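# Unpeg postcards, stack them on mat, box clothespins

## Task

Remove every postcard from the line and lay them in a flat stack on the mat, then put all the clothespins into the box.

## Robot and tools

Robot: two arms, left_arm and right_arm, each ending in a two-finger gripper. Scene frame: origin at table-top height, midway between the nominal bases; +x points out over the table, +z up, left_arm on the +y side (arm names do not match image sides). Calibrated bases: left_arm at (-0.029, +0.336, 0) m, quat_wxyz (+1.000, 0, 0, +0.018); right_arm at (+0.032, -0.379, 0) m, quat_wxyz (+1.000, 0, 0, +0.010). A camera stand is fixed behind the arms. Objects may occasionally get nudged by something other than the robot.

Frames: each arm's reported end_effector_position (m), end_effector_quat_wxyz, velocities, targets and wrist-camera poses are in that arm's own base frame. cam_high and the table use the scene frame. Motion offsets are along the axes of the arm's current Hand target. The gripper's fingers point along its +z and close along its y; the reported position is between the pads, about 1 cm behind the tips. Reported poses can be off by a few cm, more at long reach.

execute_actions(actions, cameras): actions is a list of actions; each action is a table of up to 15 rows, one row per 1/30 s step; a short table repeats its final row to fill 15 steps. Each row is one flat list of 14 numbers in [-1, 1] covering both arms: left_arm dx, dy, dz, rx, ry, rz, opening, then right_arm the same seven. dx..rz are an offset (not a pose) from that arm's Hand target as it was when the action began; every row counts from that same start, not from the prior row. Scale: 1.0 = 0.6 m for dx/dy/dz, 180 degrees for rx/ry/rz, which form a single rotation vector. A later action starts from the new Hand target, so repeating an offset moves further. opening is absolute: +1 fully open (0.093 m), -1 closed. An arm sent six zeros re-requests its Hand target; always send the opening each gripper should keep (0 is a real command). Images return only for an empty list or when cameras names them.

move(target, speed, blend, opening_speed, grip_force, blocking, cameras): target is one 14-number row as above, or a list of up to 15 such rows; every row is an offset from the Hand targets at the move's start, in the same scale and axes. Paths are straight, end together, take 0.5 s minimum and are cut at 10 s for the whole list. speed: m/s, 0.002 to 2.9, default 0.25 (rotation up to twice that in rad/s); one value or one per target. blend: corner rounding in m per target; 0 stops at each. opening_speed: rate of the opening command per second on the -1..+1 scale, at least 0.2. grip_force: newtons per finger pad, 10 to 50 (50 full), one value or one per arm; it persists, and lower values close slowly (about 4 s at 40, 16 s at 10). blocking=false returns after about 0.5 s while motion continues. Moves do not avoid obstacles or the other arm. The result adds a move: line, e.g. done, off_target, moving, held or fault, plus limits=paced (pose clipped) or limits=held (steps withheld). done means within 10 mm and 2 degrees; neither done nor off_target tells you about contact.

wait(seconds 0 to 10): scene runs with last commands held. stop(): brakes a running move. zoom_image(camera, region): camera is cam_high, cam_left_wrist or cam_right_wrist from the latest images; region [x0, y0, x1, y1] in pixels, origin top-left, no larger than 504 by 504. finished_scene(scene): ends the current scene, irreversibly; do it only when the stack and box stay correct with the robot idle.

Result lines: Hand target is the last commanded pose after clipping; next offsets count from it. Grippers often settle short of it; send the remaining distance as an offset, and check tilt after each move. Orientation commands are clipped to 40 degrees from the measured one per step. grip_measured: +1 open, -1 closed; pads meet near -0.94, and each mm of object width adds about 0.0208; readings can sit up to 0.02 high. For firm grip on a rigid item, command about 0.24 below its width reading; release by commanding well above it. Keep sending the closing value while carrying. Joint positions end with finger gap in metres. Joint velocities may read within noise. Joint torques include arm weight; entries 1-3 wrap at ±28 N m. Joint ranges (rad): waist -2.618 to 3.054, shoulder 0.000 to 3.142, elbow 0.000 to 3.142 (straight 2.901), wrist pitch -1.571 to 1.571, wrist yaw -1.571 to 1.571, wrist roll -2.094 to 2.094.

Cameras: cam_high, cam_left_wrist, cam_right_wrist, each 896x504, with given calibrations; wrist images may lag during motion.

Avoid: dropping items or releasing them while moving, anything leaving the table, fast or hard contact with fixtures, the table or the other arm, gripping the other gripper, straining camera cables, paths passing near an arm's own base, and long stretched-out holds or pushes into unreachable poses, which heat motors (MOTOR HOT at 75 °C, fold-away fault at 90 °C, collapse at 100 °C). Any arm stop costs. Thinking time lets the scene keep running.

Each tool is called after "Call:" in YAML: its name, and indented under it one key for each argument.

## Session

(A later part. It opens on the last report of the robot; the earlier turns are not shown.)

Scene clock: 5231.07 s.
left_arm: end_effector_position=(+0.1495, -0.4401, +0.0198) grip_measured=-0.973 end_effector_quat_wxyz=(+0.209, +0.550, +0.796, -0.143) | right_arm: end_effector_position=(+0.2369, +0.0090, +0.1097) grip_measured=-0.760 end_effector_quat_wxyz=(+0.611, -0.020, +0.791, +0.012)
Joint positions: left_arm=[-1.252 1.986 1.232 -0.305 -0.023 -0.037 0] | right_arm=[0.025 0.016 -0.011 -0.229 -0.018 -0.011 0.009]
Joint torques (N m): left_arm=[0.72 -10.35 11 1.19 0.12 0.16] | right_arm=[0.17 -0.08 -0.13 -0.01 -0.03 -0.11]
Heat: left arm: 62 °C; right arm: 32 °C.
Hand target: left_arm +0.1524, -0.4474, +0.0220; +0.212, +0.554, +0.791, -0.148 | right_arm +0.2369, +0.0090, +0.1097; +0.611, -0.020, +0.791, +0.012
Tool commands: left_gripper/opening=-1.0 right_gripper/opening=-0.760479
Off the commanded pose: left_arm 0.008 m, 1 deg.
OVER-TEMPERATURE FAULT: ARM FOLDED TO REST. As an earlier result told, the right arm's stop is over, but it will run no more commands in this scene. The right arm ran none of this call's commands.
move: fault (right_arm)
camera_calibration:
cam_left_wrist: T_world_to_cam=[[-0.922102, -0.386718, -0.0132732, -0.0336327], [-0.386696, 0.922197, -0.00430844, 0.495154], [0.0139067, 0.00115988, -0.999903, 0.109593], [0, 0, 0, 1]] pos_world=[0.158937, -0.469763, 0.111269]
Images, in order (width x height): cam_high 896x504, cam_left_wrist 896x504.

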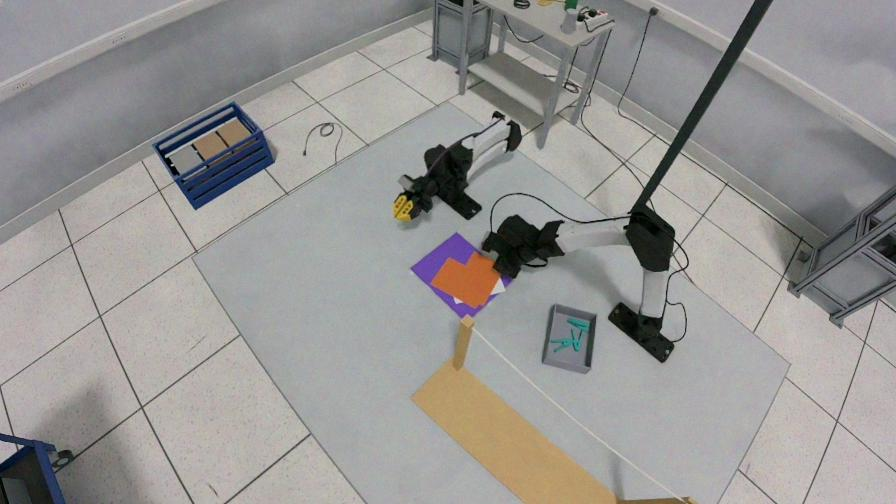

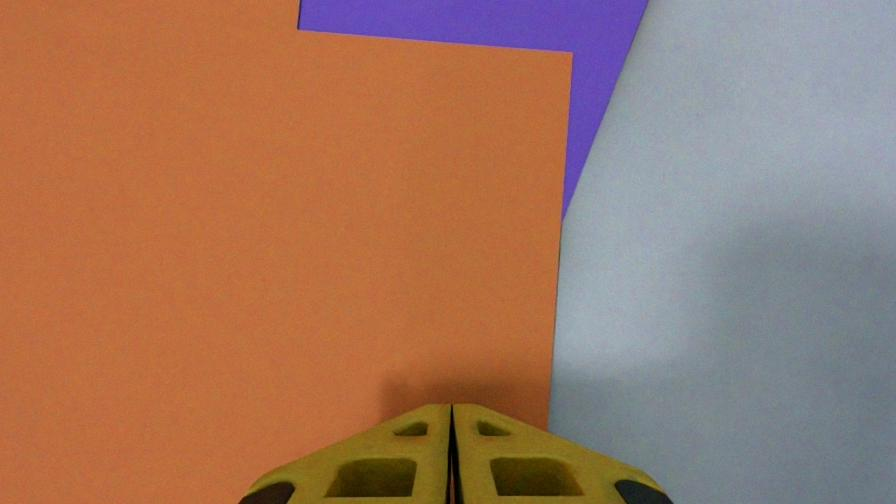

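Call:
move:
  target: [-0.0999,0,-0.173,0,0,0,-1,0,0,0,0,0,0,-0.76]
  speed: 0.12
  cameras: ["cam_left_wrist"]

Scene clock: 5251.17 s.
left_arm: end_effector_position=(+0.1509, -0.4445, +0.1245) grip_measured=-0.973 end_effector_quat_wxyz=(+0.200, +0.552, +0.798, -0.136) | right_arm: end_effector_position=(+0.2369, +0.0090, +0.1097) grip_measured=-0.760 end_effector_quat_wxyz=(+0.611, -0.020, +0.791, +0.012)
Joint positions: left_arm=[-1.252 1.897 1.557 -0.742 -0.023 -0.036 0] | right_arm=[0.025 0.016 -0.011 -0.229 -0.018 -0.011 0.009]
Joint torques (N m): left_arm=[0.7 -13.86 11.64 1.05 0.12 0.17] | right_arm=[0.02 -0.17 0.02 -0.02 -0.03 -0.12]
Heat: left arm: 62 °C; right arm: 32 °C.
Hand target: left_arm +0.1524, -0.4475, +0.1420; +0.212, +0.554, +0.791, -0.148 | right_arm +0.2369, +0.0090, +0.1097; +0.611, -0.020, +0.791, +0.012
Tool commands: left_gripper/opening=-1.0 right_gripper/opening=-0.760479
Off the commanded pose: left_arm 0.018 m, 2 deg.
OVER-TEMPERATURE FAULT: ARM FOLDED TO REST. As an earlier result told, the right arm's stop is over, but it will run no more commands in this scene. The right arm ran none of this call's commands.
move: fault (right_arm), off_target (left_arm)
camera_calibration:
cam_left_wrist: T_world_to_cam=[[-0.922508, -0.385684, -0.0150533, -0.0319082], [-0.385918, 0.922347, 0.018512, 0.497296], [0.00674458, 0.0228868, -0.999715, 0.225045], [0, 0, 0, 1]] pos_world=[0.160962, -0.476136, 0.215294]
Images, in order (width x height): cam_left_wrist 896x504.

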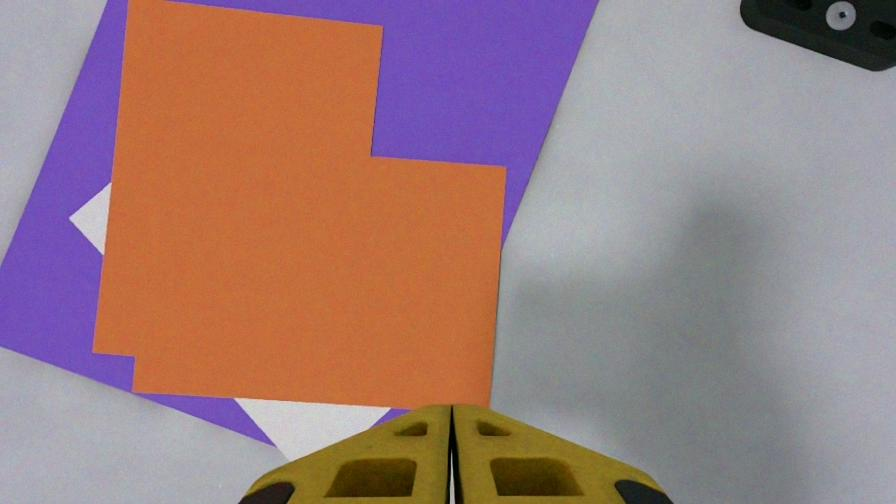

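Call:
move:
  target:
    - [-0.0262,-0.0045,0.192,0,0,0,-0.69,0,0,0,0,0,0,-0.76]
    - [0.0038,-0.0045,0.2438,0,0,0,-0.69,0,0,0,0,0,0,-0.76]
  speed: [0.15,0.05]
  cameras: ["cam_left_wrist"]

Scene clock: 5303.33 s.
left_arm: end_effector_position=(+0.1751, -0.5181, +0.0255) grip_measured=-0.691 end_effector_quat_wxyz=(+0.220, +0.548, +0.793, -0.151) | right_arm: end_effector_position=(+0.2369, +0.0090, +0.1097) grip_measured=-0.760 end_effector_quat_wxyz=(+0.611, -0.020, +0.791, +0.012)
Joint positions: left_arm=[-1.252 2.247 1.658 -0.442 -0.023 -0.036 0.012] | right_arm=[0.025 0.016 -0.011 -0.229 -0.018 -0.011 0.009]
Joint torques (N m): left_arm=[0.54 -13.41 7.46 1.34 0.12 0.15] | right_arm=[0.02 -0.09 -0.13 -0.02 0 -0.08]
Heat: left arm: 64 °C; right arm: 32 °C.
Hand target: left_arm +0.1742, -0.5152, +0.0140; +0.212, +0.554, +0.791, -0.148 | right_arm +0.2369, +0.0090, +0.1097; +0.611, -0.020, +0.791, +0.012
Tool commands: left_gripper/opening=-0.69 right_gripper/opening=-0.760479
Off the commanded pose: left_arm 0.012 m, 1 deg.
OVER-TEMPERATURE FAULT: ARM FOLDED TO REST. As an earlier result told, the right arm's stop is over, but it will run no more commands in this scene. The right arm ran none of this call's commands.
move: fault (right_arm), off_target (left_arm)
camera_calibration:
cam_left_wrist: T_world_to_cam=[[-0.922414, -0.386035, -0.0113324, -0.039612], [-0.385517, 0.922129, -0.0324924, 0.577496], [0.0229931, -0.0256027, -0.999408, 0.0995779], [0, 0, 0, 1]] pos_world=[0.183806, -0.545268, 0.117834]
Images, in order (width x height): cam_left_wrist 896x504.

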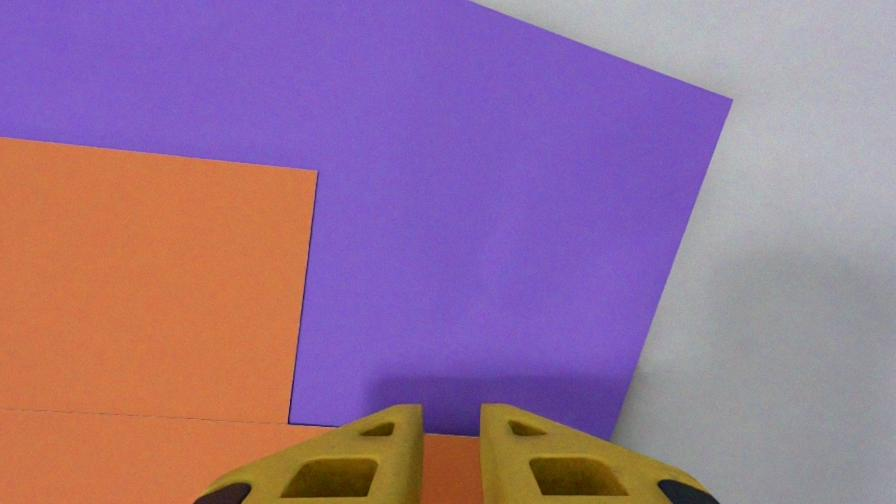

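Call:
move:
  target: [-0.039,0.0367,0.0225,0,0,0,-0.69,0,0,0,0,0,0,-0.76]
  speed: 0.05
  cameras: ["cam_left_wrist","cam_high"]

Call:
zoom_image:
  camera: "cam_high"
  region: [390, 220, 540, 340]

Scene clock: 5310.33 s.
left_arm: end_effector_position=(+0.2017, -0.5316, +0.0175) grip_measured=-0.691 end_effector_quat_wxyz=(+0.218, +0.549, +0.793, -0.150) | right_arm: end_effector_position=(+0.2369, +0.0090, +0.1097) grip_measured=-0.760 end_effector_quat_wxyz=(+0.611, -0.020, +0.791, +0.012)
Joint positions: left_arm=[-1.208 2.344 1.797 -0.488 0.001 0.002 0.012] | right_arm=[0.025 0.016 -0.011 -0.229 -0.018 -0.011 0.009]
Joint torques (N m): left_arm=[0.83 -13.63 11.75 1.04 0.12 0.17] | right_arm=[0.23 0.12 0.05 -0.03 -0.01 -0.11]
Heat: left arm: 63 °C; right arm: 32 °C.
Hand target: left_arm +0.2041, -0.5331, +0.0141; +0.212, +0.554, +0.791, -0.148 | right_arm +0.2369, +0.0090, +0.1097; +0.611, -0.020, +0.791, +0.012
Tool commands: left_gripper/opening=-0.69 right_gripper/opening=-0.760479
Off the commanded pose: left_arm 0.005 m, 1 deg.
OVER-TEMPERATURE FAULT: ARM FOLDED TO REST. As an earlier result told, the right arm's stop is over, but it will run no more commands in this scene. The right arm ran none of this call's commands.
move: fault (right_arm)
camera_calibration:
cam_left_wrist: T_world_to_cam=[[-0.922702, -0.38537, -0.0105546, -0.0200902], [-0.384978, 0.922517, -0.0274657, 0.599912], [0.0203213, -0.0212793, -0.999567, 0.0935188], [0, 0, 0, 1]] pos_world=[0.210515, -0.559181, 0.109743]
Images, in order (width x height): cam_high 896x504, cam_left_wrist 896x504.

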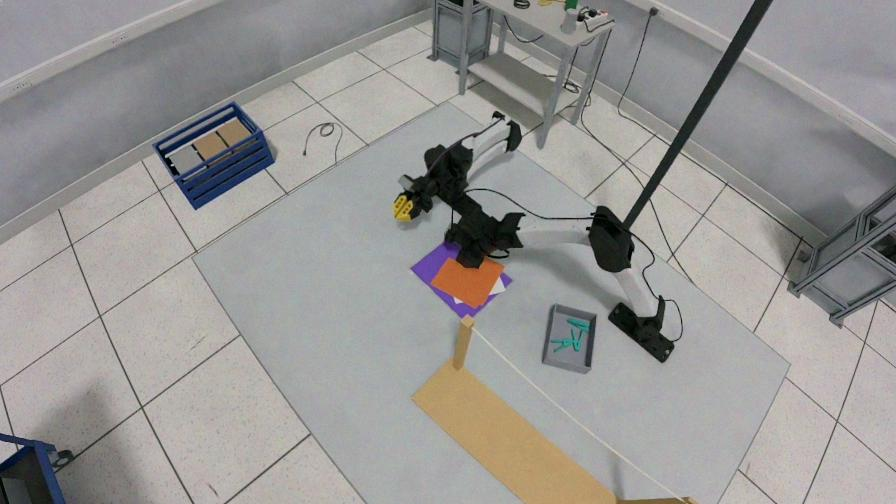

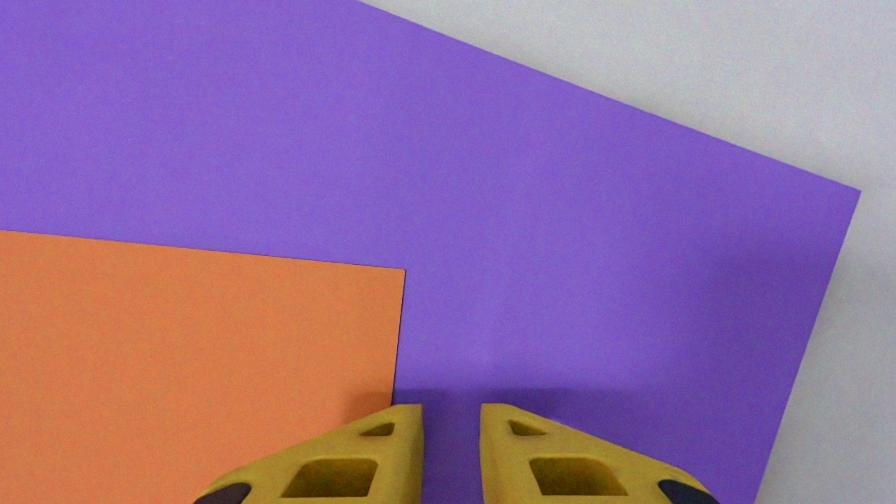

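Scaled by 3.360 from the camera's 896x504 image, which has a finer 1280x720 frame.

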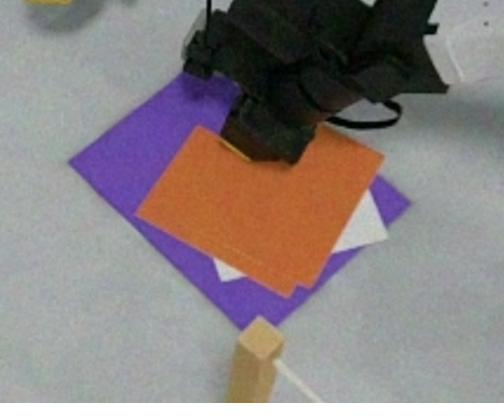

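Call:
move:
  target: [-0.0999,0,-0.173,0,0,0,-0.69,0,0,0,0,0,0,-0.76]
  speed: 0.15
  cameras: ["cam_left_wrist"]

Scene clock: 5328.00 s.
left_arm: end_effector_position=(+0.2017, -0.5316, +0.1159) grip_measured=-0.691 end_effector_quat_wxyz=(+0.200, +0.552, +0.797, -0.138) | right_arm: end_effector_position=(+0.2369, +0.0090, +0.1097) grip_measured=-0.760 end_effector_quat_wxyz=(+0.611, -0.020, +0.791, +0.012)
Joint positions: left_arm=[-1.208 2.338 2.201 -0.942 0.001 0.003 0.012] | right_arm=[0.025 0.016 -0.011 -0.229 -0.018 -0.011 0.009]
Joint torques (N m): left_arm=[0.79 -17.61 11.7 1.05 0.12 0.17] | right_arm=[0.06 0.01 -0.02 0 -0.04 -0.09]
Heat: left arm: 65 °C; right arm: 32 °C.
Hand target: left_arm +0.2042, -0.5332, +0.1338; +0.212, +0.554, +0.791, -0.148 | right_arm +0.2369, +0.0090, +0.1097; +0.611, -0.020, +0.791, +0.012
Tool commands: left_gripper/opening=-0.69 right_gripper/opening=-0.760479
Off the commanded pose: left_arm 0.018 m, 2 deg.
OVER-TEMPERATURE FAULT: ARM FOLDED TO REST. As an earlier result told, the right arm's stop is over, but it will run no more commands in this scene. The right arm ran none of this call's commands.
move: fault (right_arm), off_target (left_arm)
camera_calibration:
cam_left_wrist: T_world_to_cam=[[-0.923141, -0.384262, -0.0123874, -0.0181644], [-0.384427, 0.92301, 0.0163908, 0.597642], [0.00513532, 0.0198931, -0.999789, 0.216765], [0, 0, 0, 1]] pos_world=[0.211868, -0.562922, 0.206698]
Images, in order (width x height): cam_left_wrist 896x504.

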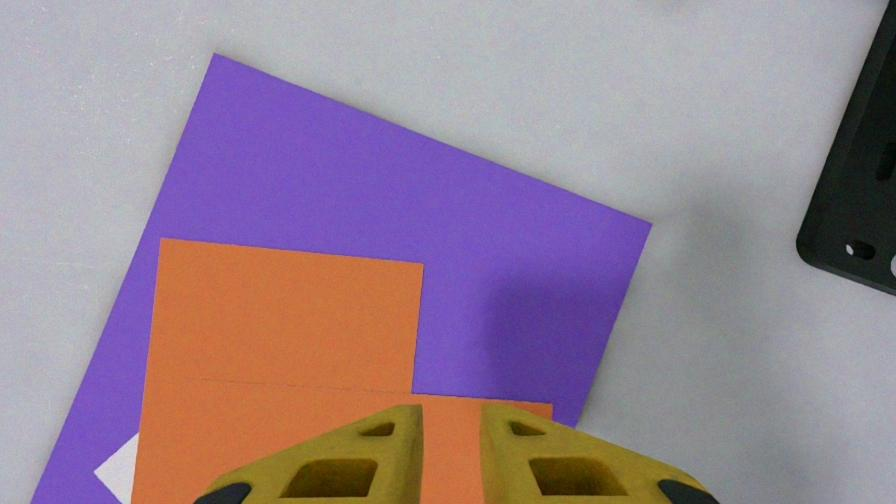

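Call:
move:
  target:
    - [0.1344,-0.0367,0.093,0,0,0,-0.69,0,0,0,0,0,0,-0.76]
    - [0.1669,-0.0367,0.1492,0,0,0,-0.69,0,0,0,0,0,0,-0.76]
  speed: [0.15,0.05]
  cameras: ["cam_left_wrist"]

Scene clock: 5359.43 s.
left_arm: end_effector_position=(+0.1705, -0.5049, +0.0191) grip_measured=-0.691 end_effector_quat_wxyz=(+0.218, +0.558, +0.786, -0.156) | right_arm: end_effector_position=(+0.2369, +0.0090, +0.1097) grip_measured=-0.760 end_effector_quat_wxyz=(+0.611, -0.020, +0.791, +0.012)
Joint positions: left_arm=[-1.246 2.203 1.555 -0.38 -0.004 -0.011 0.012] | right_arm=[0.025 0.016 -0.011 -0.229 -0.018 -0.011 0.009]
Joint torques (N m): left_arm=[-0.09 -12.68 7.17 1.35 -0.08 -0.11] | right_arm=[0.08 -0.18 -0.02 -0.03 -0.02 -0.12]
Heat: left arm: 69 °C; right arm: 32 °C.
Hand target: left_arm +0.1691, -0.5012, +0.0063; +0.212, +0.554, +0.791, -0.148 | right_arm +0.2369, +0.0090, +0.1097; +0.611, -0.020, +0.791, +0.012
Tool commands: left_gripper/opening=-0.69 right_gripper/opening=-0.760479
Off the commanded pose: left_arm 0.013 m, 1 deg.
OVER-TEMPERATURE FAULT: ARM FOLDED TO REST. As an earlier result told, the right arm's stop is over, but it will run no more commands in this scene. The right arm ran none of this call's commands.
move: fault (right_arm), off_target (left_arm)
camera_calibration:
cam_left_wrist: T_world_to_cam=[[-0.932016, -0.362331, -0.00788959, -0.0253575], [-0.361856, 0.931563, -0.0353554, 0.564061], [0.02016, -0.0300969, -0.999344, 0.0917557], [0, 0, 0, 1]] pos_world=[0.178625, -0.531885, 0.111438]
Images, in order (width x height): cam_left_wrist 896x504.

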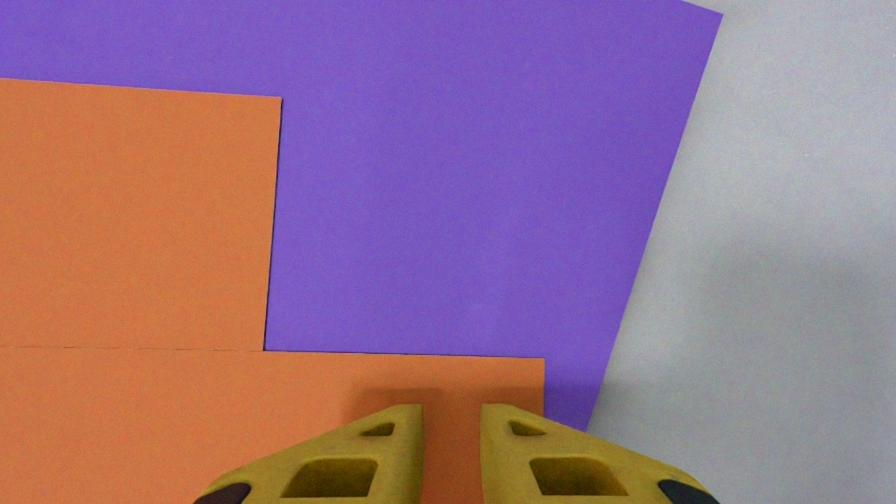

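Call:
move:
  target: [-0.039,0.0367,0.0225,0,0,0,-0.69,0,0,0,0,0,0,-0.76]
  speed: 0.05
  cameras: ["cam_left_wrist"]

Scene clock: 5366.93 s.
left_arm: end_effector_position=(+0.1977, -0.5230, +0.0179) grip_measured=-0.691 end_effector_quat_wxyz=(+0.228, +0.547, +0.789, -0.159) | right_arm: end_effector_position=(+0.2369, +0.0090, +0.1097) grip_measured=-0.760 end_effector_quat_wxyz=(+0.611, -0.020, +0.791, +0.012)
Joint positions: left_arm=[-1.209 2.289 1.686 -0.404 0.002 0.003 0.012] | right_arm=[0.025 0.016 -0.011 -0.229 -0.018 -0.011 0.009]
Joint torques (N m): left_arm=[0.95 -12.51 10.81 0.95 0.12 0.16] | right_arm=[0.1 0.14 -0.13 0.01 -0.03 -0.13]
Heat: left arm: 67 °C; right arm: 32 °C.
Hand target: left_arm +0.1989, -0.5191, +0.0064; +0.212, +0.554, +0.791, -0.148 | right_arm +0.2369, +0.0090, +0.1097; +0.611, -0.020, +0.791, +0.012
Tool commands: left_gripper/opening=-0.69 right_gripper/opening=-0.760479
Off the commanded pose: left_arm 0.012 m, 2 deg.
OVER-TEMPERATURE FAULT: ARM FOLDED TO REST. As an earlier result told, the right arm's stop is over, but it will run no more commands in this scene. The right arm ran none of this call's commands.
move: fault (right_arm), off_target (left_arm)
camera_calibration:
cam_left_wrist: T_world_to_cam=[[-0.923479, -0.383546, -0.00884505, -0.0192889], [-0.382513, 0.922275, -0.0556141, 0.590328], [0.0294882, -0.0479751, -0.998413, 0.0783701], [0, 0, 0, 1]] pos_world=[0.205685, -0.548083, 0.110906]
Images, in order (width x height): cam_left_wrist 896x504.

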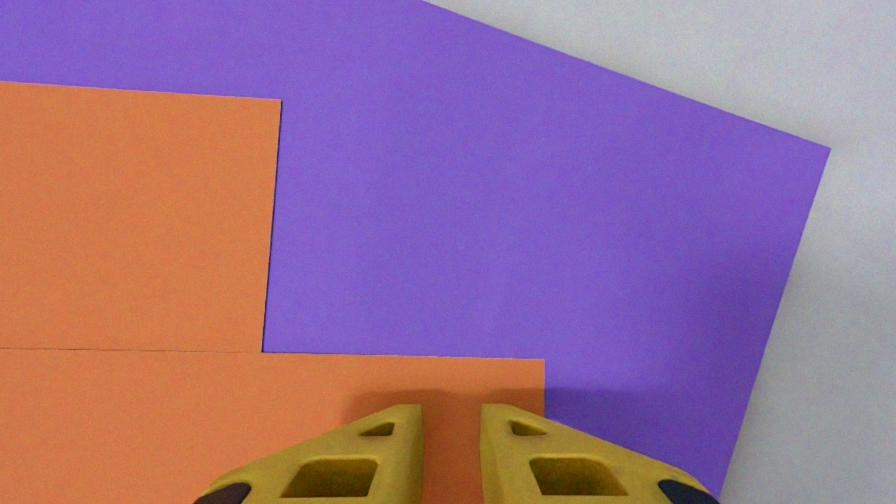

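Call:
move:
  target: [-0.0999,0,-0.173,0,0,0,-0.69,0,0,0,0,0,0,-0.76]
  speed: 0.15
  cameras: ["cam_left_wrist","cam_high"]

Call:
zoom_image:
  camera: "cam_high"
  region: [390, 220, 540, 340]

Scene clock: 5375.13 s.
left_arm: end_effector_position=(+0.1956, -0.5175, +0.1073) grip_measured=-0.691 end_effector_quat_wxyz=(+0.199, +0.553, +0.797, -0.139) | right_arm: end_effector_position=(+0.2369, +0.0090, +0.1097) grip_measured=-0.760 end_effector_quat_wxyz=(+0.611, -0.020, +0.791, +0.012)
Joint positions: left_arm=[-1.209 2.255 2.027 -0.853 0.002 0.003 0.012] | right_arm=[0.025 0.016 -0.011 -0.229 -0.018 -0.011 0.009]
Joint torques (N m): left_arm=[0.92 -17.29 11.59 1.05 0.11 0.17] | right_arm=[0.08 -0.03 -0.03 -0.01 0.02 -0.12]
Heat: left arm: 68 °C; right arm: 32 °C.
Hand target: left_arm +0.1990, -0.5192, +0.1262; +0.212, +0.554, +0.791, -0.148 | right_arm +0.2369, +0.0090, +0.1097; +0.611, -0.020, +0.791, +0.012
Tool commands: left_gripper/opening=-0.69 right_gripper/opening=-0.760479
Off the commanded pose: left_arm 0.019 m, 2 deg.
OVER-TEMPERATURE FAULT: ARM FOLDED TO REST. As an earlier result told, the right arm's stop is over, but it will run no more commands in this scene. The right arm ran none of this call's commands.
move: fault (right_arm), off_target (left_arm)
camera_calibration:
cam_left_wrist: T_world_to_cam=[[-0.923869, -0.382542, -0.0112706, -0.0175511], [-0.382691, 0.923702, 0.0179587, 0.582268], [0.00354071, 0.0209046, -0.999775, 0.208804], [0, 0, 0, 1]] pos_world=[0.205875, -0.548921, 0.198103]
Images, in order (width x height): cam_high 896x504, cam_left_wrist 896x504.

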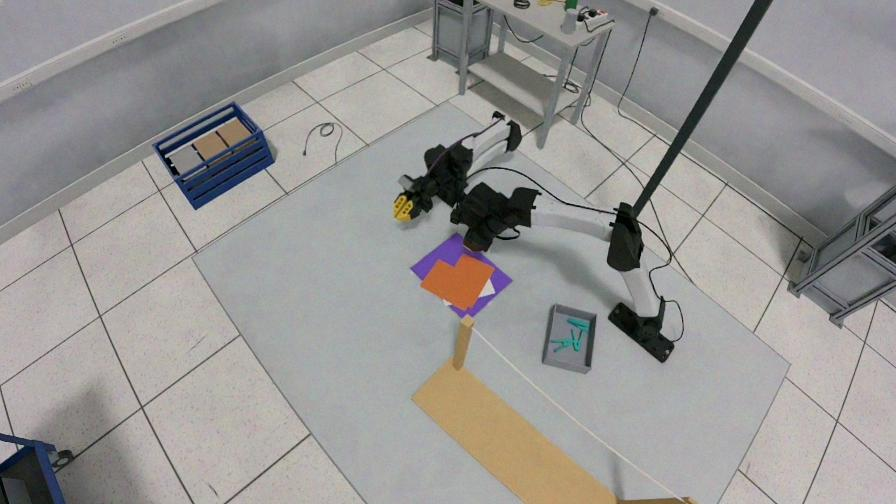

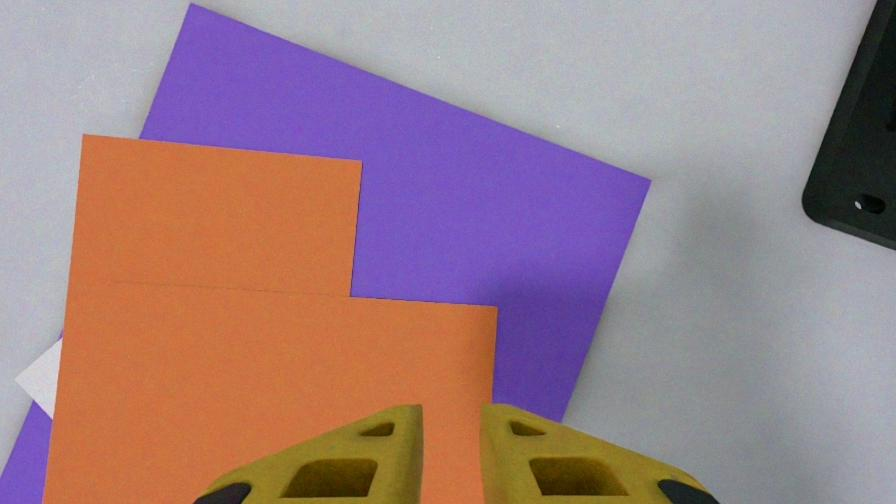

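Scaled by 3.360 from the camera's 896x504 image, which has a finer 1280x720 frame.

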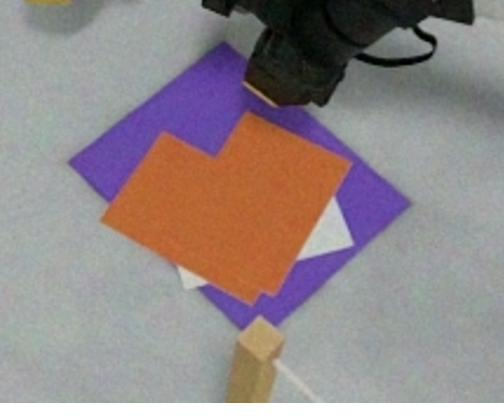

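Call:
move:
  target: [0.3262,-0.03,-0.234,0,0,0,-0.69,0,0,0,0,0,0,-0.76]
  speed: 0.2
  cameras: ["cam_left_wrist","cam_high"]

Call:
zoom_image:
  camera: "cam_high"
  region: [390, 220, 540, 340]

Scene clock: 5429.23 s.
left_arm: end_effector_position=(+0.1026, -0.3067, +0.1565) grip_measured=-0.691 end_effector_quat_wxyz=(+0.219, +0.556, +0.786, -0.157) | right_arm: end_effector_position=(+0.2369, +0.0090, +0.1097) grip_measured=-0.760 end_effector_quat_wxyz=(+0.611, -0.020, +0.791, +0.012)
Joint positions: left_arm=[-1.252 1.284 1.031 -0.772 -0.008 -0.018 0.012] | right_arm=[0.025 0.016 -0.011 -0.229 -0.018 -0.011 0.009]
Joint torques (N m): left_arm=[-0.36 -6.05 7.34 1.16 -0.08 -0.12] | right_arm=[0.09 -0.16 -0.02 0 -0.04 -0.11]
Heat: left arm: 81 °C; right arm: 32 °C. Fold the left arm in close to its base, or ease its load, before you think long.
Hand target: left_arm +0.1002, -0.3001, +0.1501; +0.212, +0.554, +0.791, -0.148 | right_arm +0.2369, +0.0090, +0.1097; +0.611, -0.020, +0.791, +0.012
Tool commands: left_gripper/opening=-0.69 right_gripper/opening=-0.760479
Off the commanded pose: left_arm 0.010 m, 1 deg.
OVER-TEMPERATURE FAULT: ARM FOLDED TO REST. As an earlier result told, the right arm's stop is over, but it will run no more commands in this scene. The right arm ran none of this call's commands.
MOTOR HOT: joint 2 (shoulder) of the left arm reports 81 °C; the controller's stop level is 90 °C. To cool a motor, set the load down, stop pushing, or move to a pose that needs little force.
move: fault (right_arm)
camera_calibration:
cam_left_wrist: T_world_to_cam=[[-0.931165, -0.364514, -0.0077917, -0.01652], [-0.363985, 0.930626, -0.038076, 0.360127], [0.0211304, -0.032619, -0.999244, 0.235529], [0, 0, 0, 1]] pos_world=[0.110721, -0.333483, 0.248934]
Images, in order (width x height): cam_high 896x504, cam_left_wrist 896x504.

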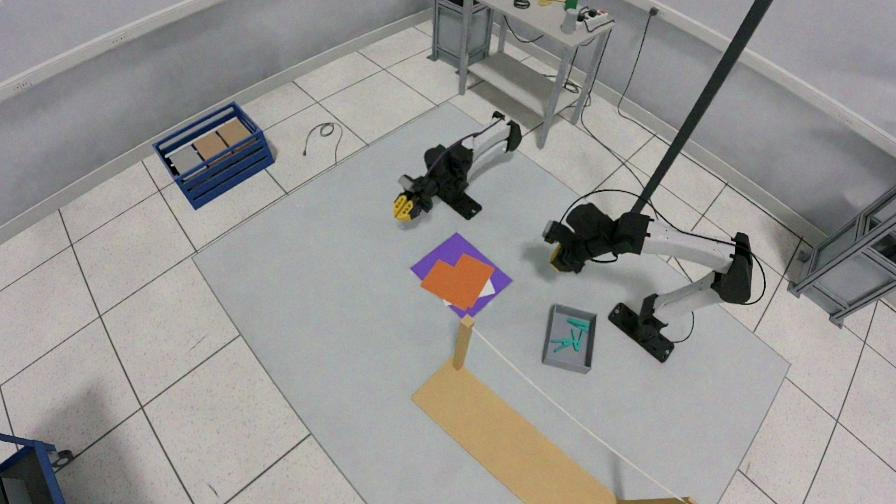

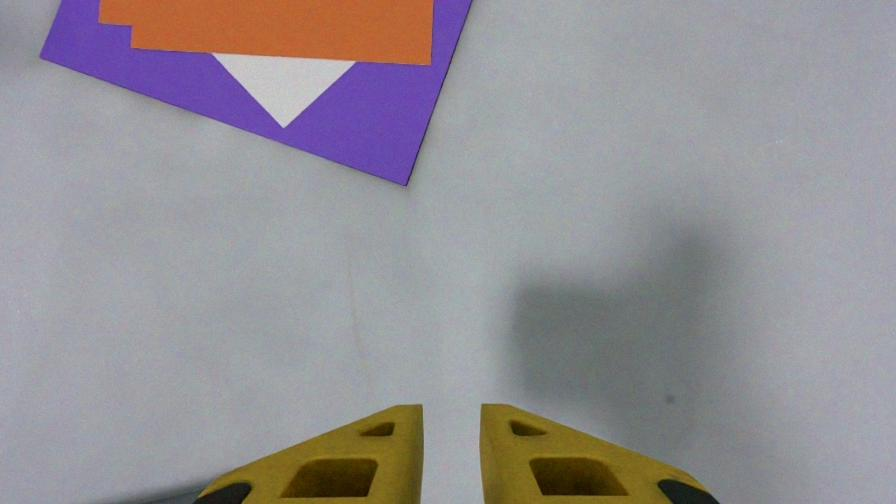

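Scaled by 3.360 from the camera's 896x504 image, which has a finer 1280x720 frame.

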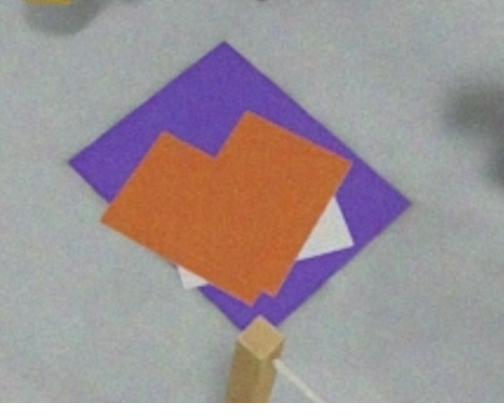

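Call:
move:
  target: [0.1428,0.005,-0.1208,0,0,0,-0.69,0,0,0,0,0,0,-0.76]
  speed: 0.2
  cameras: []

Call:
wait:
  seconds: 10

Scene clock: 5437.13 s.
left_arm: end_effector_position=(+0.0664, -0.2000, +0.1775) grip_measured=-0.691 end_effector_quat_wxyz=(+0.221, +0.556, +0.786, -0.158) | right_arm: end_effector_position=(+0.2369, +0.0090, +0.1097) grip_measured=-0.760 end_effector_quat_wxyz=(+0.611, -0.020, +0.791, +0.012)
Joint positions: left_arm=[-1.261 0.836 0.896 -1.081 -0.013 -0.026 0.012] | right_arm=[0.025 0.016 -0.011 -0.229 -0.018 -0.011 0.009]
Joint torques (N m): left_arm=[-0.46 -0.7 7.2 1.14 -0.09 -0.12] | right_arm=[0.09 -0.18 -0.02 -0.01 -0.03 -0.11]
Heat: left arm: 74 °C; right arm: 32 °C. Fold the left arm in close to its base, or ease its load, before you think long.
Hand target: left_arm +0.0651, -0.1953, +0.1700; +0.212, +0.554, +0.791, -0.148 | right_arm +0.2369, +0.0090, +0.1097; +0.611, -0.020, +0.791, +0.012
Tool commands: left_gripper/opening=-0.69 right_gripper/opening=-0.760479
Off the commanded pose: left_arm 0.009 m, 2 deg.
OVER-TEMPERATURE FAULT: ARM FOLDED TO REST. As an earlier result told, the right arm's stop is over, but it will run no more commands in this scene. The right arm ran none of this call's commands.
MOTOR HOT: still on. Joint 2 (shoulder) of the left arm reports 74 °C.
move: fault (right_arm)
No camera images: "cameras" was empty.

Scene clock: 5447.13 s.
left_arm: end_effector_position=(+0.0664, -0.1999, +0.1774) grip_measured=-0.691 end_effector_quat_wxyz=(+0.221, +0.556, +0.786, -0.158) | right_arm: end_effector_position=(+0.2369, +0.0090, +0.1097) grip_measured=-0.760 end_effector_quat_wxyz=(+0.611, -0.020, +0.791, +0.012)
Joint positions: left_arm=[-1.261 0.836 0.896 -1.081 -0.013 -0.026 0.012] | right_arm=[0.025 0.016 -0.011 -0.229 -0.018 -0.011 0.009]
Joint torques (N m): left_arm=[-0.44 -0.72 7.23 1.15 -0.09 -0.11] | right_arm=[0.08 0.05 -0.12 0.05 -0.01 -0.11]
Heat: left arm: 67 °C; right arm: 32 °C.
Hand target: left_arm +0.0651, -0.1953, +0.1700; +0.212, +0.554, +0.791, -0.148 | right_arm +0.2369, +0.0090, +0.1097; +0.611, -0.020, +0.791, +0.012
Tool commands: left_gripper/opening=-0.69 right_gripper/opening=-0.760479
Off the commanded pose: left_arm 0.009 m, 2 deg.
OVER-TEMPERATURE FAULT: ARM FOLDED TO REST. As an earlier result told, the right arm's stop is over, but it will run no more commands in this scene.
MOTOR HOT: cleared for the motors of the left arm.
wait: 10.00 s; at rest by 0.17 s

Call:
move:
  target:
    - [-0.3583,0.1383,0.4183,0,0,0,-0.69,0,0,0,0,0,0,-0.76]
    - [-0.3133,0.1383,0.4962,0,0,0,-0.69,0,0,0,0,0,0,-0.76]
    - [-0.221,0.0887,0.4428,0,0,0,-0.69,0,0,0,0,0,0,-0.76]
    - [-0.3158,0.0887,0.2785,0,0,0,-0.69,0,0,0,0,0,0,-0.76]
  speed: [0.25,0.06,0.05,0.15]
  cameras: ["cam_left_wrist","cam_high"]

Call:
zoom_image:
  camera: "cam_high"
  region: [390, 220, 540, 340]

Scene clock: 5586.40 s.
left_arm: end_effector_position=(+0.1997, -0.4052, +0.1050) grip_measured=-0.691 end_effector_quat_wxyz=(+0.198, +0.559, +0.792, -0.144) | right_arm: end_effector_position=(+0.2369, +0.0090, +0.1097) grip_measured=-0.760 end_effector_quat_wxyz=(+0.611, -0.020, +0.791, +0.012)
Joint positions: left_arm=[-1.085 1.84 1.403 -0.643 0.074 0.125 0.012] | right_arm=[0.025 0.016 -0.011 -0.229 -0.018 -0.011 0.009]
Joint torques (N m): left_arm=[-0.51 -12.79 11.47 1.06 -0.02 -0.12] | right_arm=[0.09 0.09 -0.14 -0.01 -0.02 -0.11]
Heat: left arm: 59 °C; right arm: 32 °C.
Hand target: left_arm +0.1999, -0.4097, +0.1199; +0.212, +0.554, +0.791, -0.148 | right_arm +0.2369, +0.0090, +0.1097; +0.611, -0.020, +0.791, +0.012
Tool commands: left_gripper/opening=-0.69 right_gripper/opening=-0.760479
Off the commanded pose: left_arm 0.015 m, 2 deg.
OVER-TEMPERATURE FAULT: ARM FOLDED TO REST. As an earlier result told, the right arm's stop is over, but it will run no more commands in this scene. The right arm ran none of this call's commands.
move: fault (right_arm), off_target (left_arm)
camera_calibration:
cam_left_wrist: T_world_to_cam=[[-0.93037, -0.366579, -0.00563941, 0.0363685], [-0.366622, 0.930277, 0.013121, 0.480178], [0.000436343, 0.0142749, -0.999898, 0.202125], [0, 0, 0, 1]] pos_world=[0.209792, -0.436252, 0.196009]
Images, in order (width x height): cam_high 896x504, cam_left_wrist 896x504.

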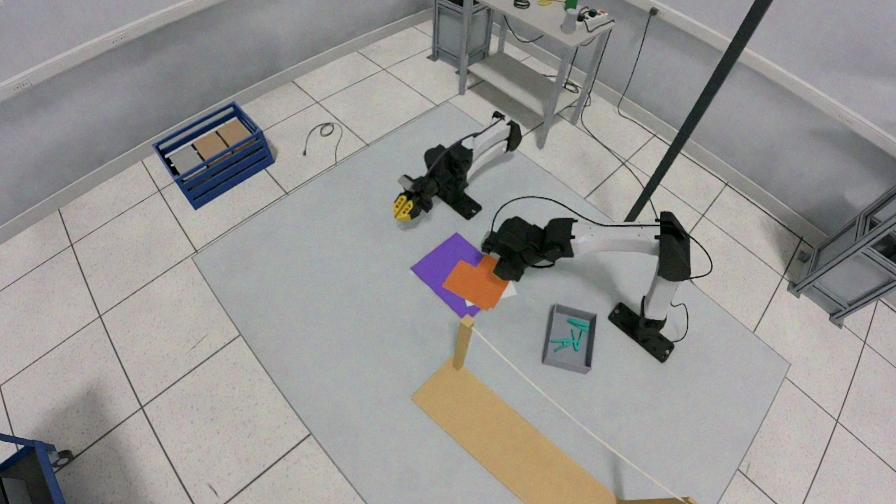

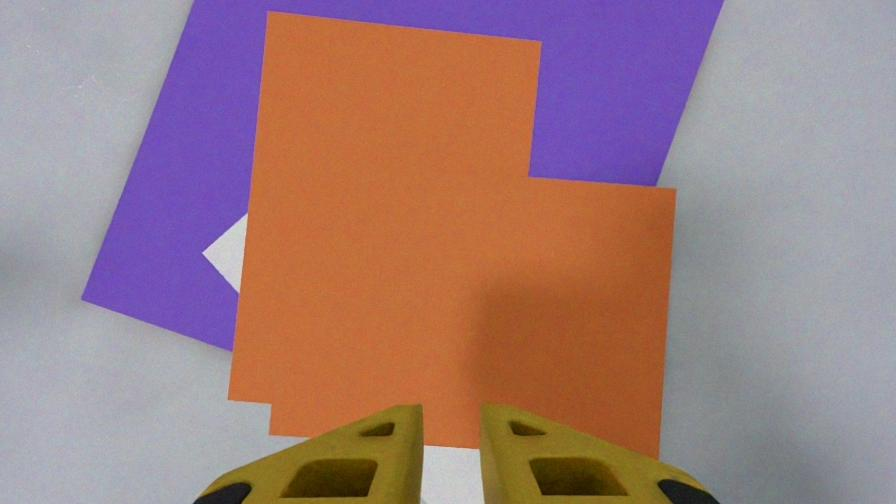

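Scaled by 3.360 from the camera's 896x504 image, which has a finer 1280x720 frame.

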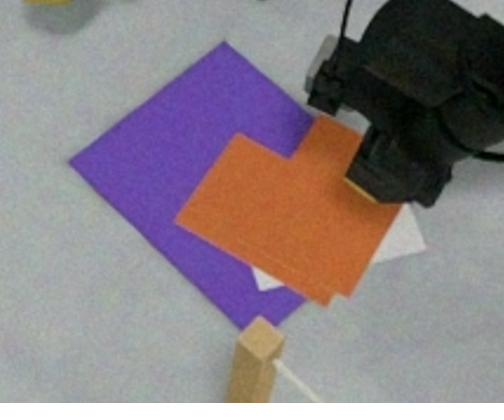

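Call:
move:
  target: [0.3158,-0.0887,-0.2785,0,0,0,-0.69,0,0,0,0,0,0,-0.76]
  speed: 0.25
  cameras: []

Scene clock: 5593.93 s.
left_arm: end_effector_position=(+0.0663, -0.2000, +0.1775) grip_measured=-0.691 end_effector_quat_wxyz=(+0.221, +0.556, +0.786, -0.158) | right_arm: end_effector_position=(+0.2369, +0.0090, +0.1097) grip_measured=-0.760 end_effector_quat_wxyz=(+0.611, -0.020, +0.791, +0.012)
Joint positions: left_arm=[-1.261 0.836 0.896 -1.081 -0.013 -0.026 0.012] | right_arm=[0.025 0.016 -0.011 -0.229 -0.018 -0.011 0.009]
Joint torques (N m): left_arm=[-0.4 -0.75 7.21 1.14 -0.09 -0.13] | right_arm=[0.08 -0.08 -0.08 0 -0.01 -0.12]
Heat: left arm: 60 °C; right arm: 32 °C.
Hand target: left_arm +0.0651, -0.1953, +0.1701; +0.212, +0.554, +0.791, -0.148 | right_arm +0.2369, +0.0090, +0.1097; +0.611, -0.020, +0.791, +0.012
Tool commands: left_gripper/opening=-0.69 right_gripper/opening=-0.760479
Off the commanded pose: left_arm 0.009 m, 2 deg.
OVER-TEMPERATURE FAULT: ARM FOLDED TO REST. As an earlier result told, the right arm's stop is over, but it will run no more commands in this scene. The right arm ran none of this call's commands.
move: fault (right_arm)
No camera images: "cameras" was empty.

Call:
move:
  target: [-0.387,0.0242,0.431,0.0671,0.1572,0.2494,0.86,0,0,0,0,0,0,-0.76]
  speed: 0.25
  cameras: ["cam_left_wrist","cam_high"]

Call:
zoom_image:
  camera: "cam_high"
  region: [390, 220, 540, 340]

Scene clock: 5633.93 s.
left_arm: end_effector_position=(+0.1937, -0.4991, +0.0648) grip_measured=+0.859 end_effector_quat_wxyz=(+0.072, +0.840, +0.538, -0.020) | right_arm: end_effector_position=(+0.2369, +0.0090, +0.1097) grip_measured=-0.760 end_effector_quat_wxyz=(+0.611, -0.020, +0.791, +0.012)
Joint positions: left_arm=[-1.197 2.733 2.841 -1.53 0.012 0.804 0.086] | right_arm=[0.025 0.016 -0.011 -0.229 -0.018 -0.011 0.009]
Joint torques (N m): left_arm=[-0.49 -15.28 10.32 0.43 -0.02 0.17] | right_arm=[0.18 -0.06 -0.03 0 -0.03 -0.12]
Heat: left arm: 59 °C; right arm: 32 °C.
Hand target: left_arm +0.1917, -0.5008, +0.0620; +0.000, +0.848, +0.530, -0.001 | right_arm +0.2369, +0.0090, +0.1097; +0.611, -0.020, +0.791, +0.012
Tool commands: left_gripper/opening=+0.86 right_gripper/opening=-0.760479
Off the commanded pose: left_arm 0.004 m, 9 deg.
OVER-TEMPERATURE FAULT: ARM FOLDED TO REST. As an earlier result told, the right arm's stop is over, but it will run no more commands in this scene. The right arm ran none of this call's commands.
elbow stopped short (left arm): the move would have taken joint 3 (elbow) straighter than the controller allows.
move: fault (right_arm), off_target (left_arm)
camera_calibration:
cam_left_wrist: T_world_to_cam=[[-0.914928, 0.384529, -0.122654, 0.375666], [0.314569, 0.869753, 0.380231, 0.379856], [0.252888, 0.309301, -0.916723, 0.256123], [0, 0, 0, 1]] pos_world=[0.159445, -0.554055, 0.136438]
Images, in order (width x height): cam_high 896x504, cam_left_wrist 896x504.

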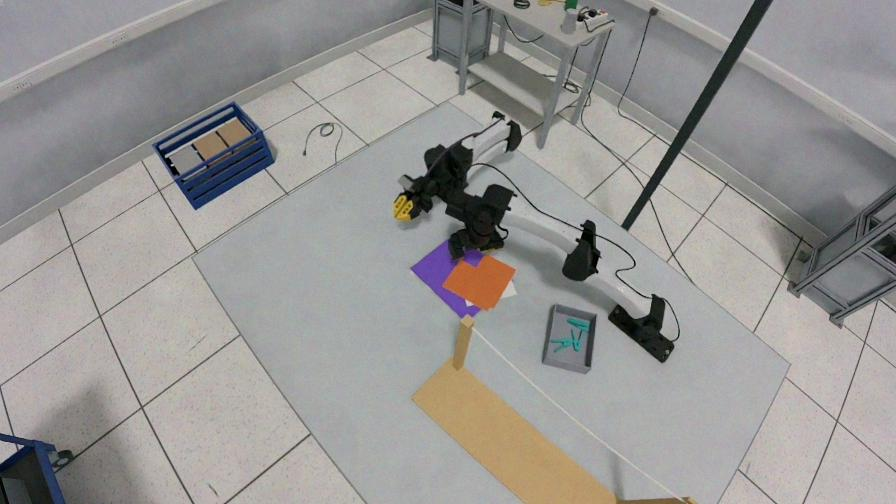

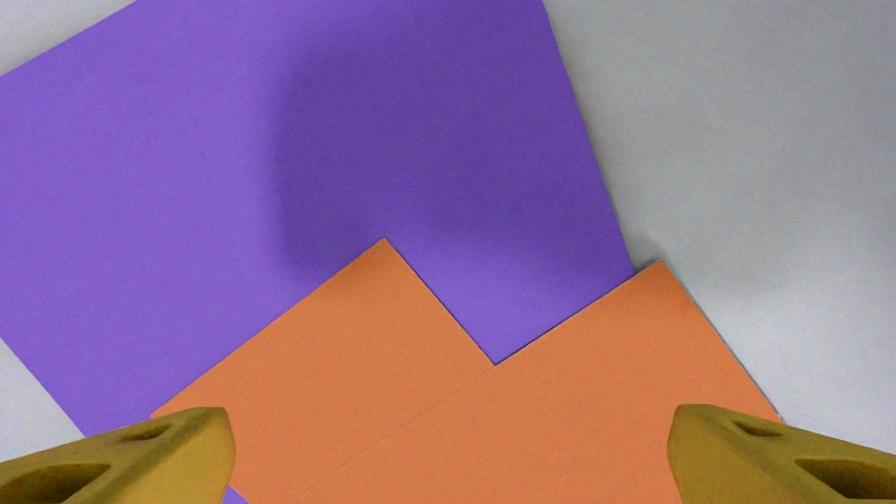

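Scaled by 3.360 from the camera's 896x504 image, which has a finer 1280x720 frame.

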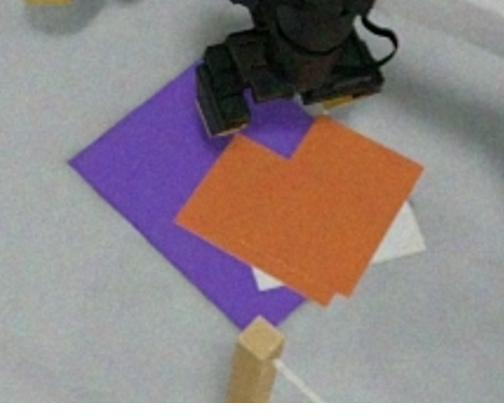

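Call:
move:
  target: [0.013,-0.0067,0.0033,0,-0.1107,0,0.86,0,0,0,0,0,0,-0.76]
  speed: 0.2
  cameras: ["cam_left_wrist"]

Call:
move:
  target: [0.2015,-0.3437,-0.2683,0,0,0,0.86,0,0,0,0,0,0,-0.76]
  speed: 0.25
  cameras: []

Scene clock: 5712.47 s.
left_arm: end_effector_position=(+0.1923, -0.4904, +0.0451) grip_measured=+0.859 end_effector_quat_wxyz=(+0.076, +0.834, +0.529, -0.140) | right_arm: end_effector_position=(+0.2369, +0.0090, +0.1097) grip_measured=-0.760 end_effector_quat_wxyz=(+0.611, -0.020, +0.791, +0.012)
Joint positions: left_arm=[-1.114 2.484 2.255 -1.156 0.263 0.873 0.086] | right_arm=[0.025 0.016 -0.011 -0.229 -0.018 -0.011 0.009]
Joint torques (N m): left_arm=[0.34 -20.16 6.82 0.69 0.37 0.11] | right_arm=[0.08 -0.05 -0.1 -0.02 -0.01 -0.11]
Heat: left arm: 72 °C; right arm: 32 °C.
Hand target: left_arm +0.1915, -0.4920, +0.0601; +0.092, +0.835, +0.522, -0.147 | right_arm +0.2369, +0.0090, +0.1097; +0.611, -0.020, +0.791, +0.012
Tool commands: left_gripper/opening=+0.86 right_gripper/opening=-0.760479
Off the commanded pose: left_arm 0.015 m, 2 deg.
OVER-TEMPERATURE FAULT: ARM FOLDED TO REST. As an earlier result told, the right arm's stop is over, but it will run no more commands in this scene. The right arm ran none of this call's commands.
move: fault (right_arm), off_target (left_arm)
camera_calibration:
cam_left_wrist: T_world_to_cam=[[-0.91625, 0.40058, 0.00466462, 0.370943], [0.394265, 0.899619, 0.187725, 0.388264], [0.0710027, 0.173843, -0.98221, 0.207206], [0, 0, 0, 1]] pos_world=[0.172086, -0.533904, 0.128902]
Images, in order (width x height): cam_left_wrist 896x504.

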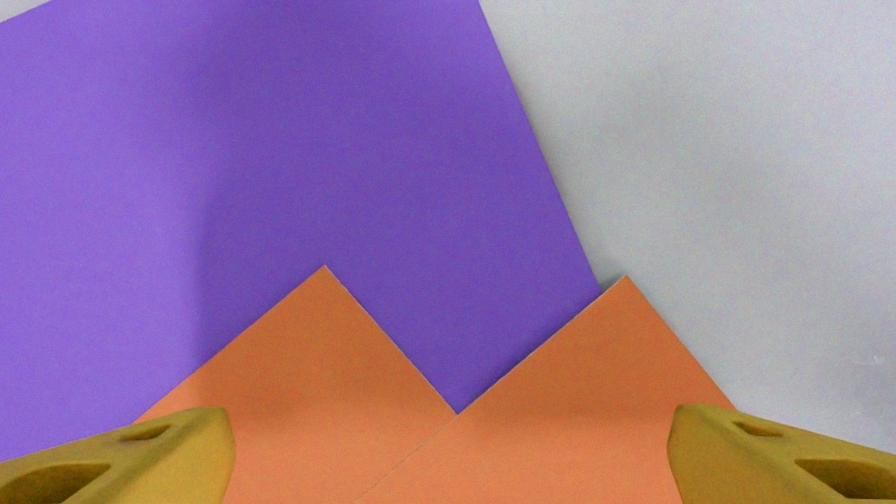

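Scene clock: 5714.33 s.
left_arm: end_effector_position=(+0.0826, -0.2554, +0.1745) grip_measured=+0.859 end_effector_quat_wxyz=(+0.103, +0.833, +0.524, -0.144) | right_arm: end_effector_position=(+0.2369, +0.0090, +0.1097) grip_measured=-0.760 end_effector_quat_wxyz=(+0.611, -0.020, +0.791, +0.012)
Joint positions: left_arm=[-1.09 1.34 1.234 -1.23 0.27 0.897 0.086] | right_arm=[0.025 0.016 -0.011 -0.229 -0.018 -0.011 0.009]
Joint torques (N m): left_arm=[0.95 -5.44 6.86 0.59 0.36 0.17] | right_arm=[0.1 0.01 -0.14 0.03 -0.02 -0.1]
Heat: left arm: 71 °C; right arm: 32 °C.
Hand target: left_arm +0.0802, -0.2500, +0.1701; +0.092, +0.835, +0.522, -0.147 | right_arm +0.2369, +0.0090, +0.1097; +0.611, -0.020, +0.791, +0.012
Tool commands: left_gripper/opening=+0.86 right_gripper/opening=-0.760479
Off the commanded pose: left_arm 0.007 m, 1 deg.
OVER-TEMPERATURE FAULT: ARM FOLDED TO REST. As an earlier result told, the right arm's stop is over, but it will run no more commands in this scene. The right arm ran none of this call's commands.
move: fault (right_arm)
No camera images: "cameras" was empty.

Call:
move:
  target:
    - [-0.2095,0.3433,0.2713,0,0,0,0.86,0,0,0,0,0,0,-0.76]
    - [-0.1843,0.3433,0.3403,0,0,0,0.86,0,0,0,0,0,0,-0.76]
    - [-0.1843,0.3433,0.3403,0,0,0,-0.05,0,0,0,0,0,0,-0.76]
    - [-0.2208,0.3433,0.24,0,0,0,-0.05,0,0,0,0,0,0,-0.76]
    - [0,0,0,0,0,0,-0.05,0,0,0,0,0,0,-0.76]
  speed: [0.25,0.08,0.08,0.15,0.25]
  opening_speed: 0.5
  cameras: ["cam_high"]

Call:
zoom_image:
  camera: "cam_high"
  region: [390, 220, 540, 340]

Scene clock: 5815.13 s.
left_arm: end_effector_position=(+0.0825, -0.2556, +0.1746) grip_measured=-0.049 end_effector_quat_wxyz=(+0.103, +0.833, +0.524, -0.145) | right_arm: end_effector_position=(+0.2369, +0.0090, +0.1097) grip_measured=-0.760 end_effector_quat_wxyz=(+0.611, -0.020, +0.791, +0.012)
Joint positions: left_arm=[-1.09 1.34 1.235 -1.23 0.271 0.897 0.043] | right_arm=[0.025 0.016 -0.011 -0.229 -0.018 -0.011 0.009]
Joint torques (N m): left_arm=[0.95 -5.41 6.84 0.59 0.36 0.17] | right_arm=[0.02 -0.06 -0.02 -0.02 -0.03 -0.07]
Heat: left arm: 57 °C; right arm: 32 °C.
Hand target: left_arm +0.0802, -0.2501, +0.1702; +0.092, +0.835, +0.522, -0.147 | right_arm +0.2369, +0.0090, +0.1097; +0.611, -0.020, +0.791, +0.012
Tool commands: left_gripper/opening=-0.05 right_gripper/opening=-0.760479
Off the commanded pose: left_arm 0.008 m, 1 deg.
OVER-TEMPERATURE FAULT: ARM FOLDED TO REST. As an earlier result told, the right arm's stop is over, but it will run no more commands in this scene. The right arm ran none of this call's commands.
move: fault (right_arm); target 3's new opening was sent with left_arm's hand 0.012 m and 1 deg from that target
Images, in order (width x height): cam_high 896x504.

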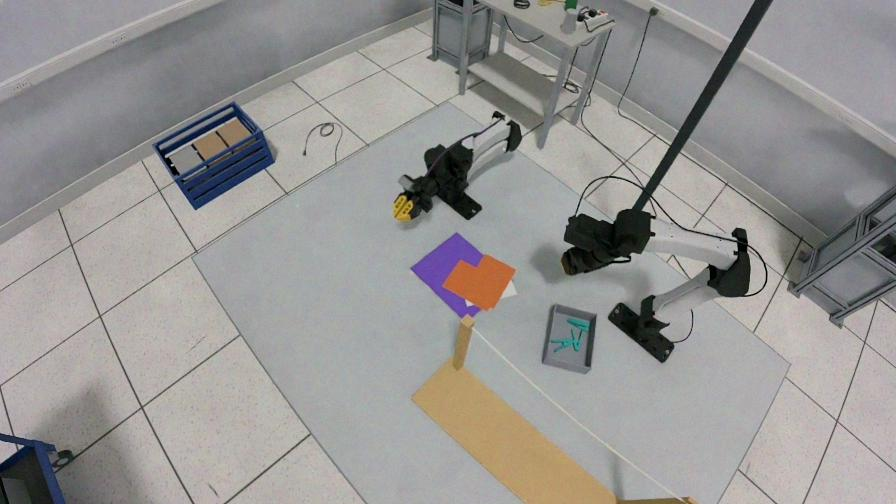

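Scaled by 3.360 from the camera's 896x504 image, which has a finer 1280x720 frame.

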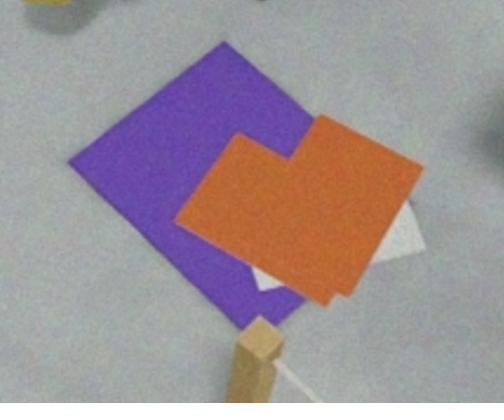

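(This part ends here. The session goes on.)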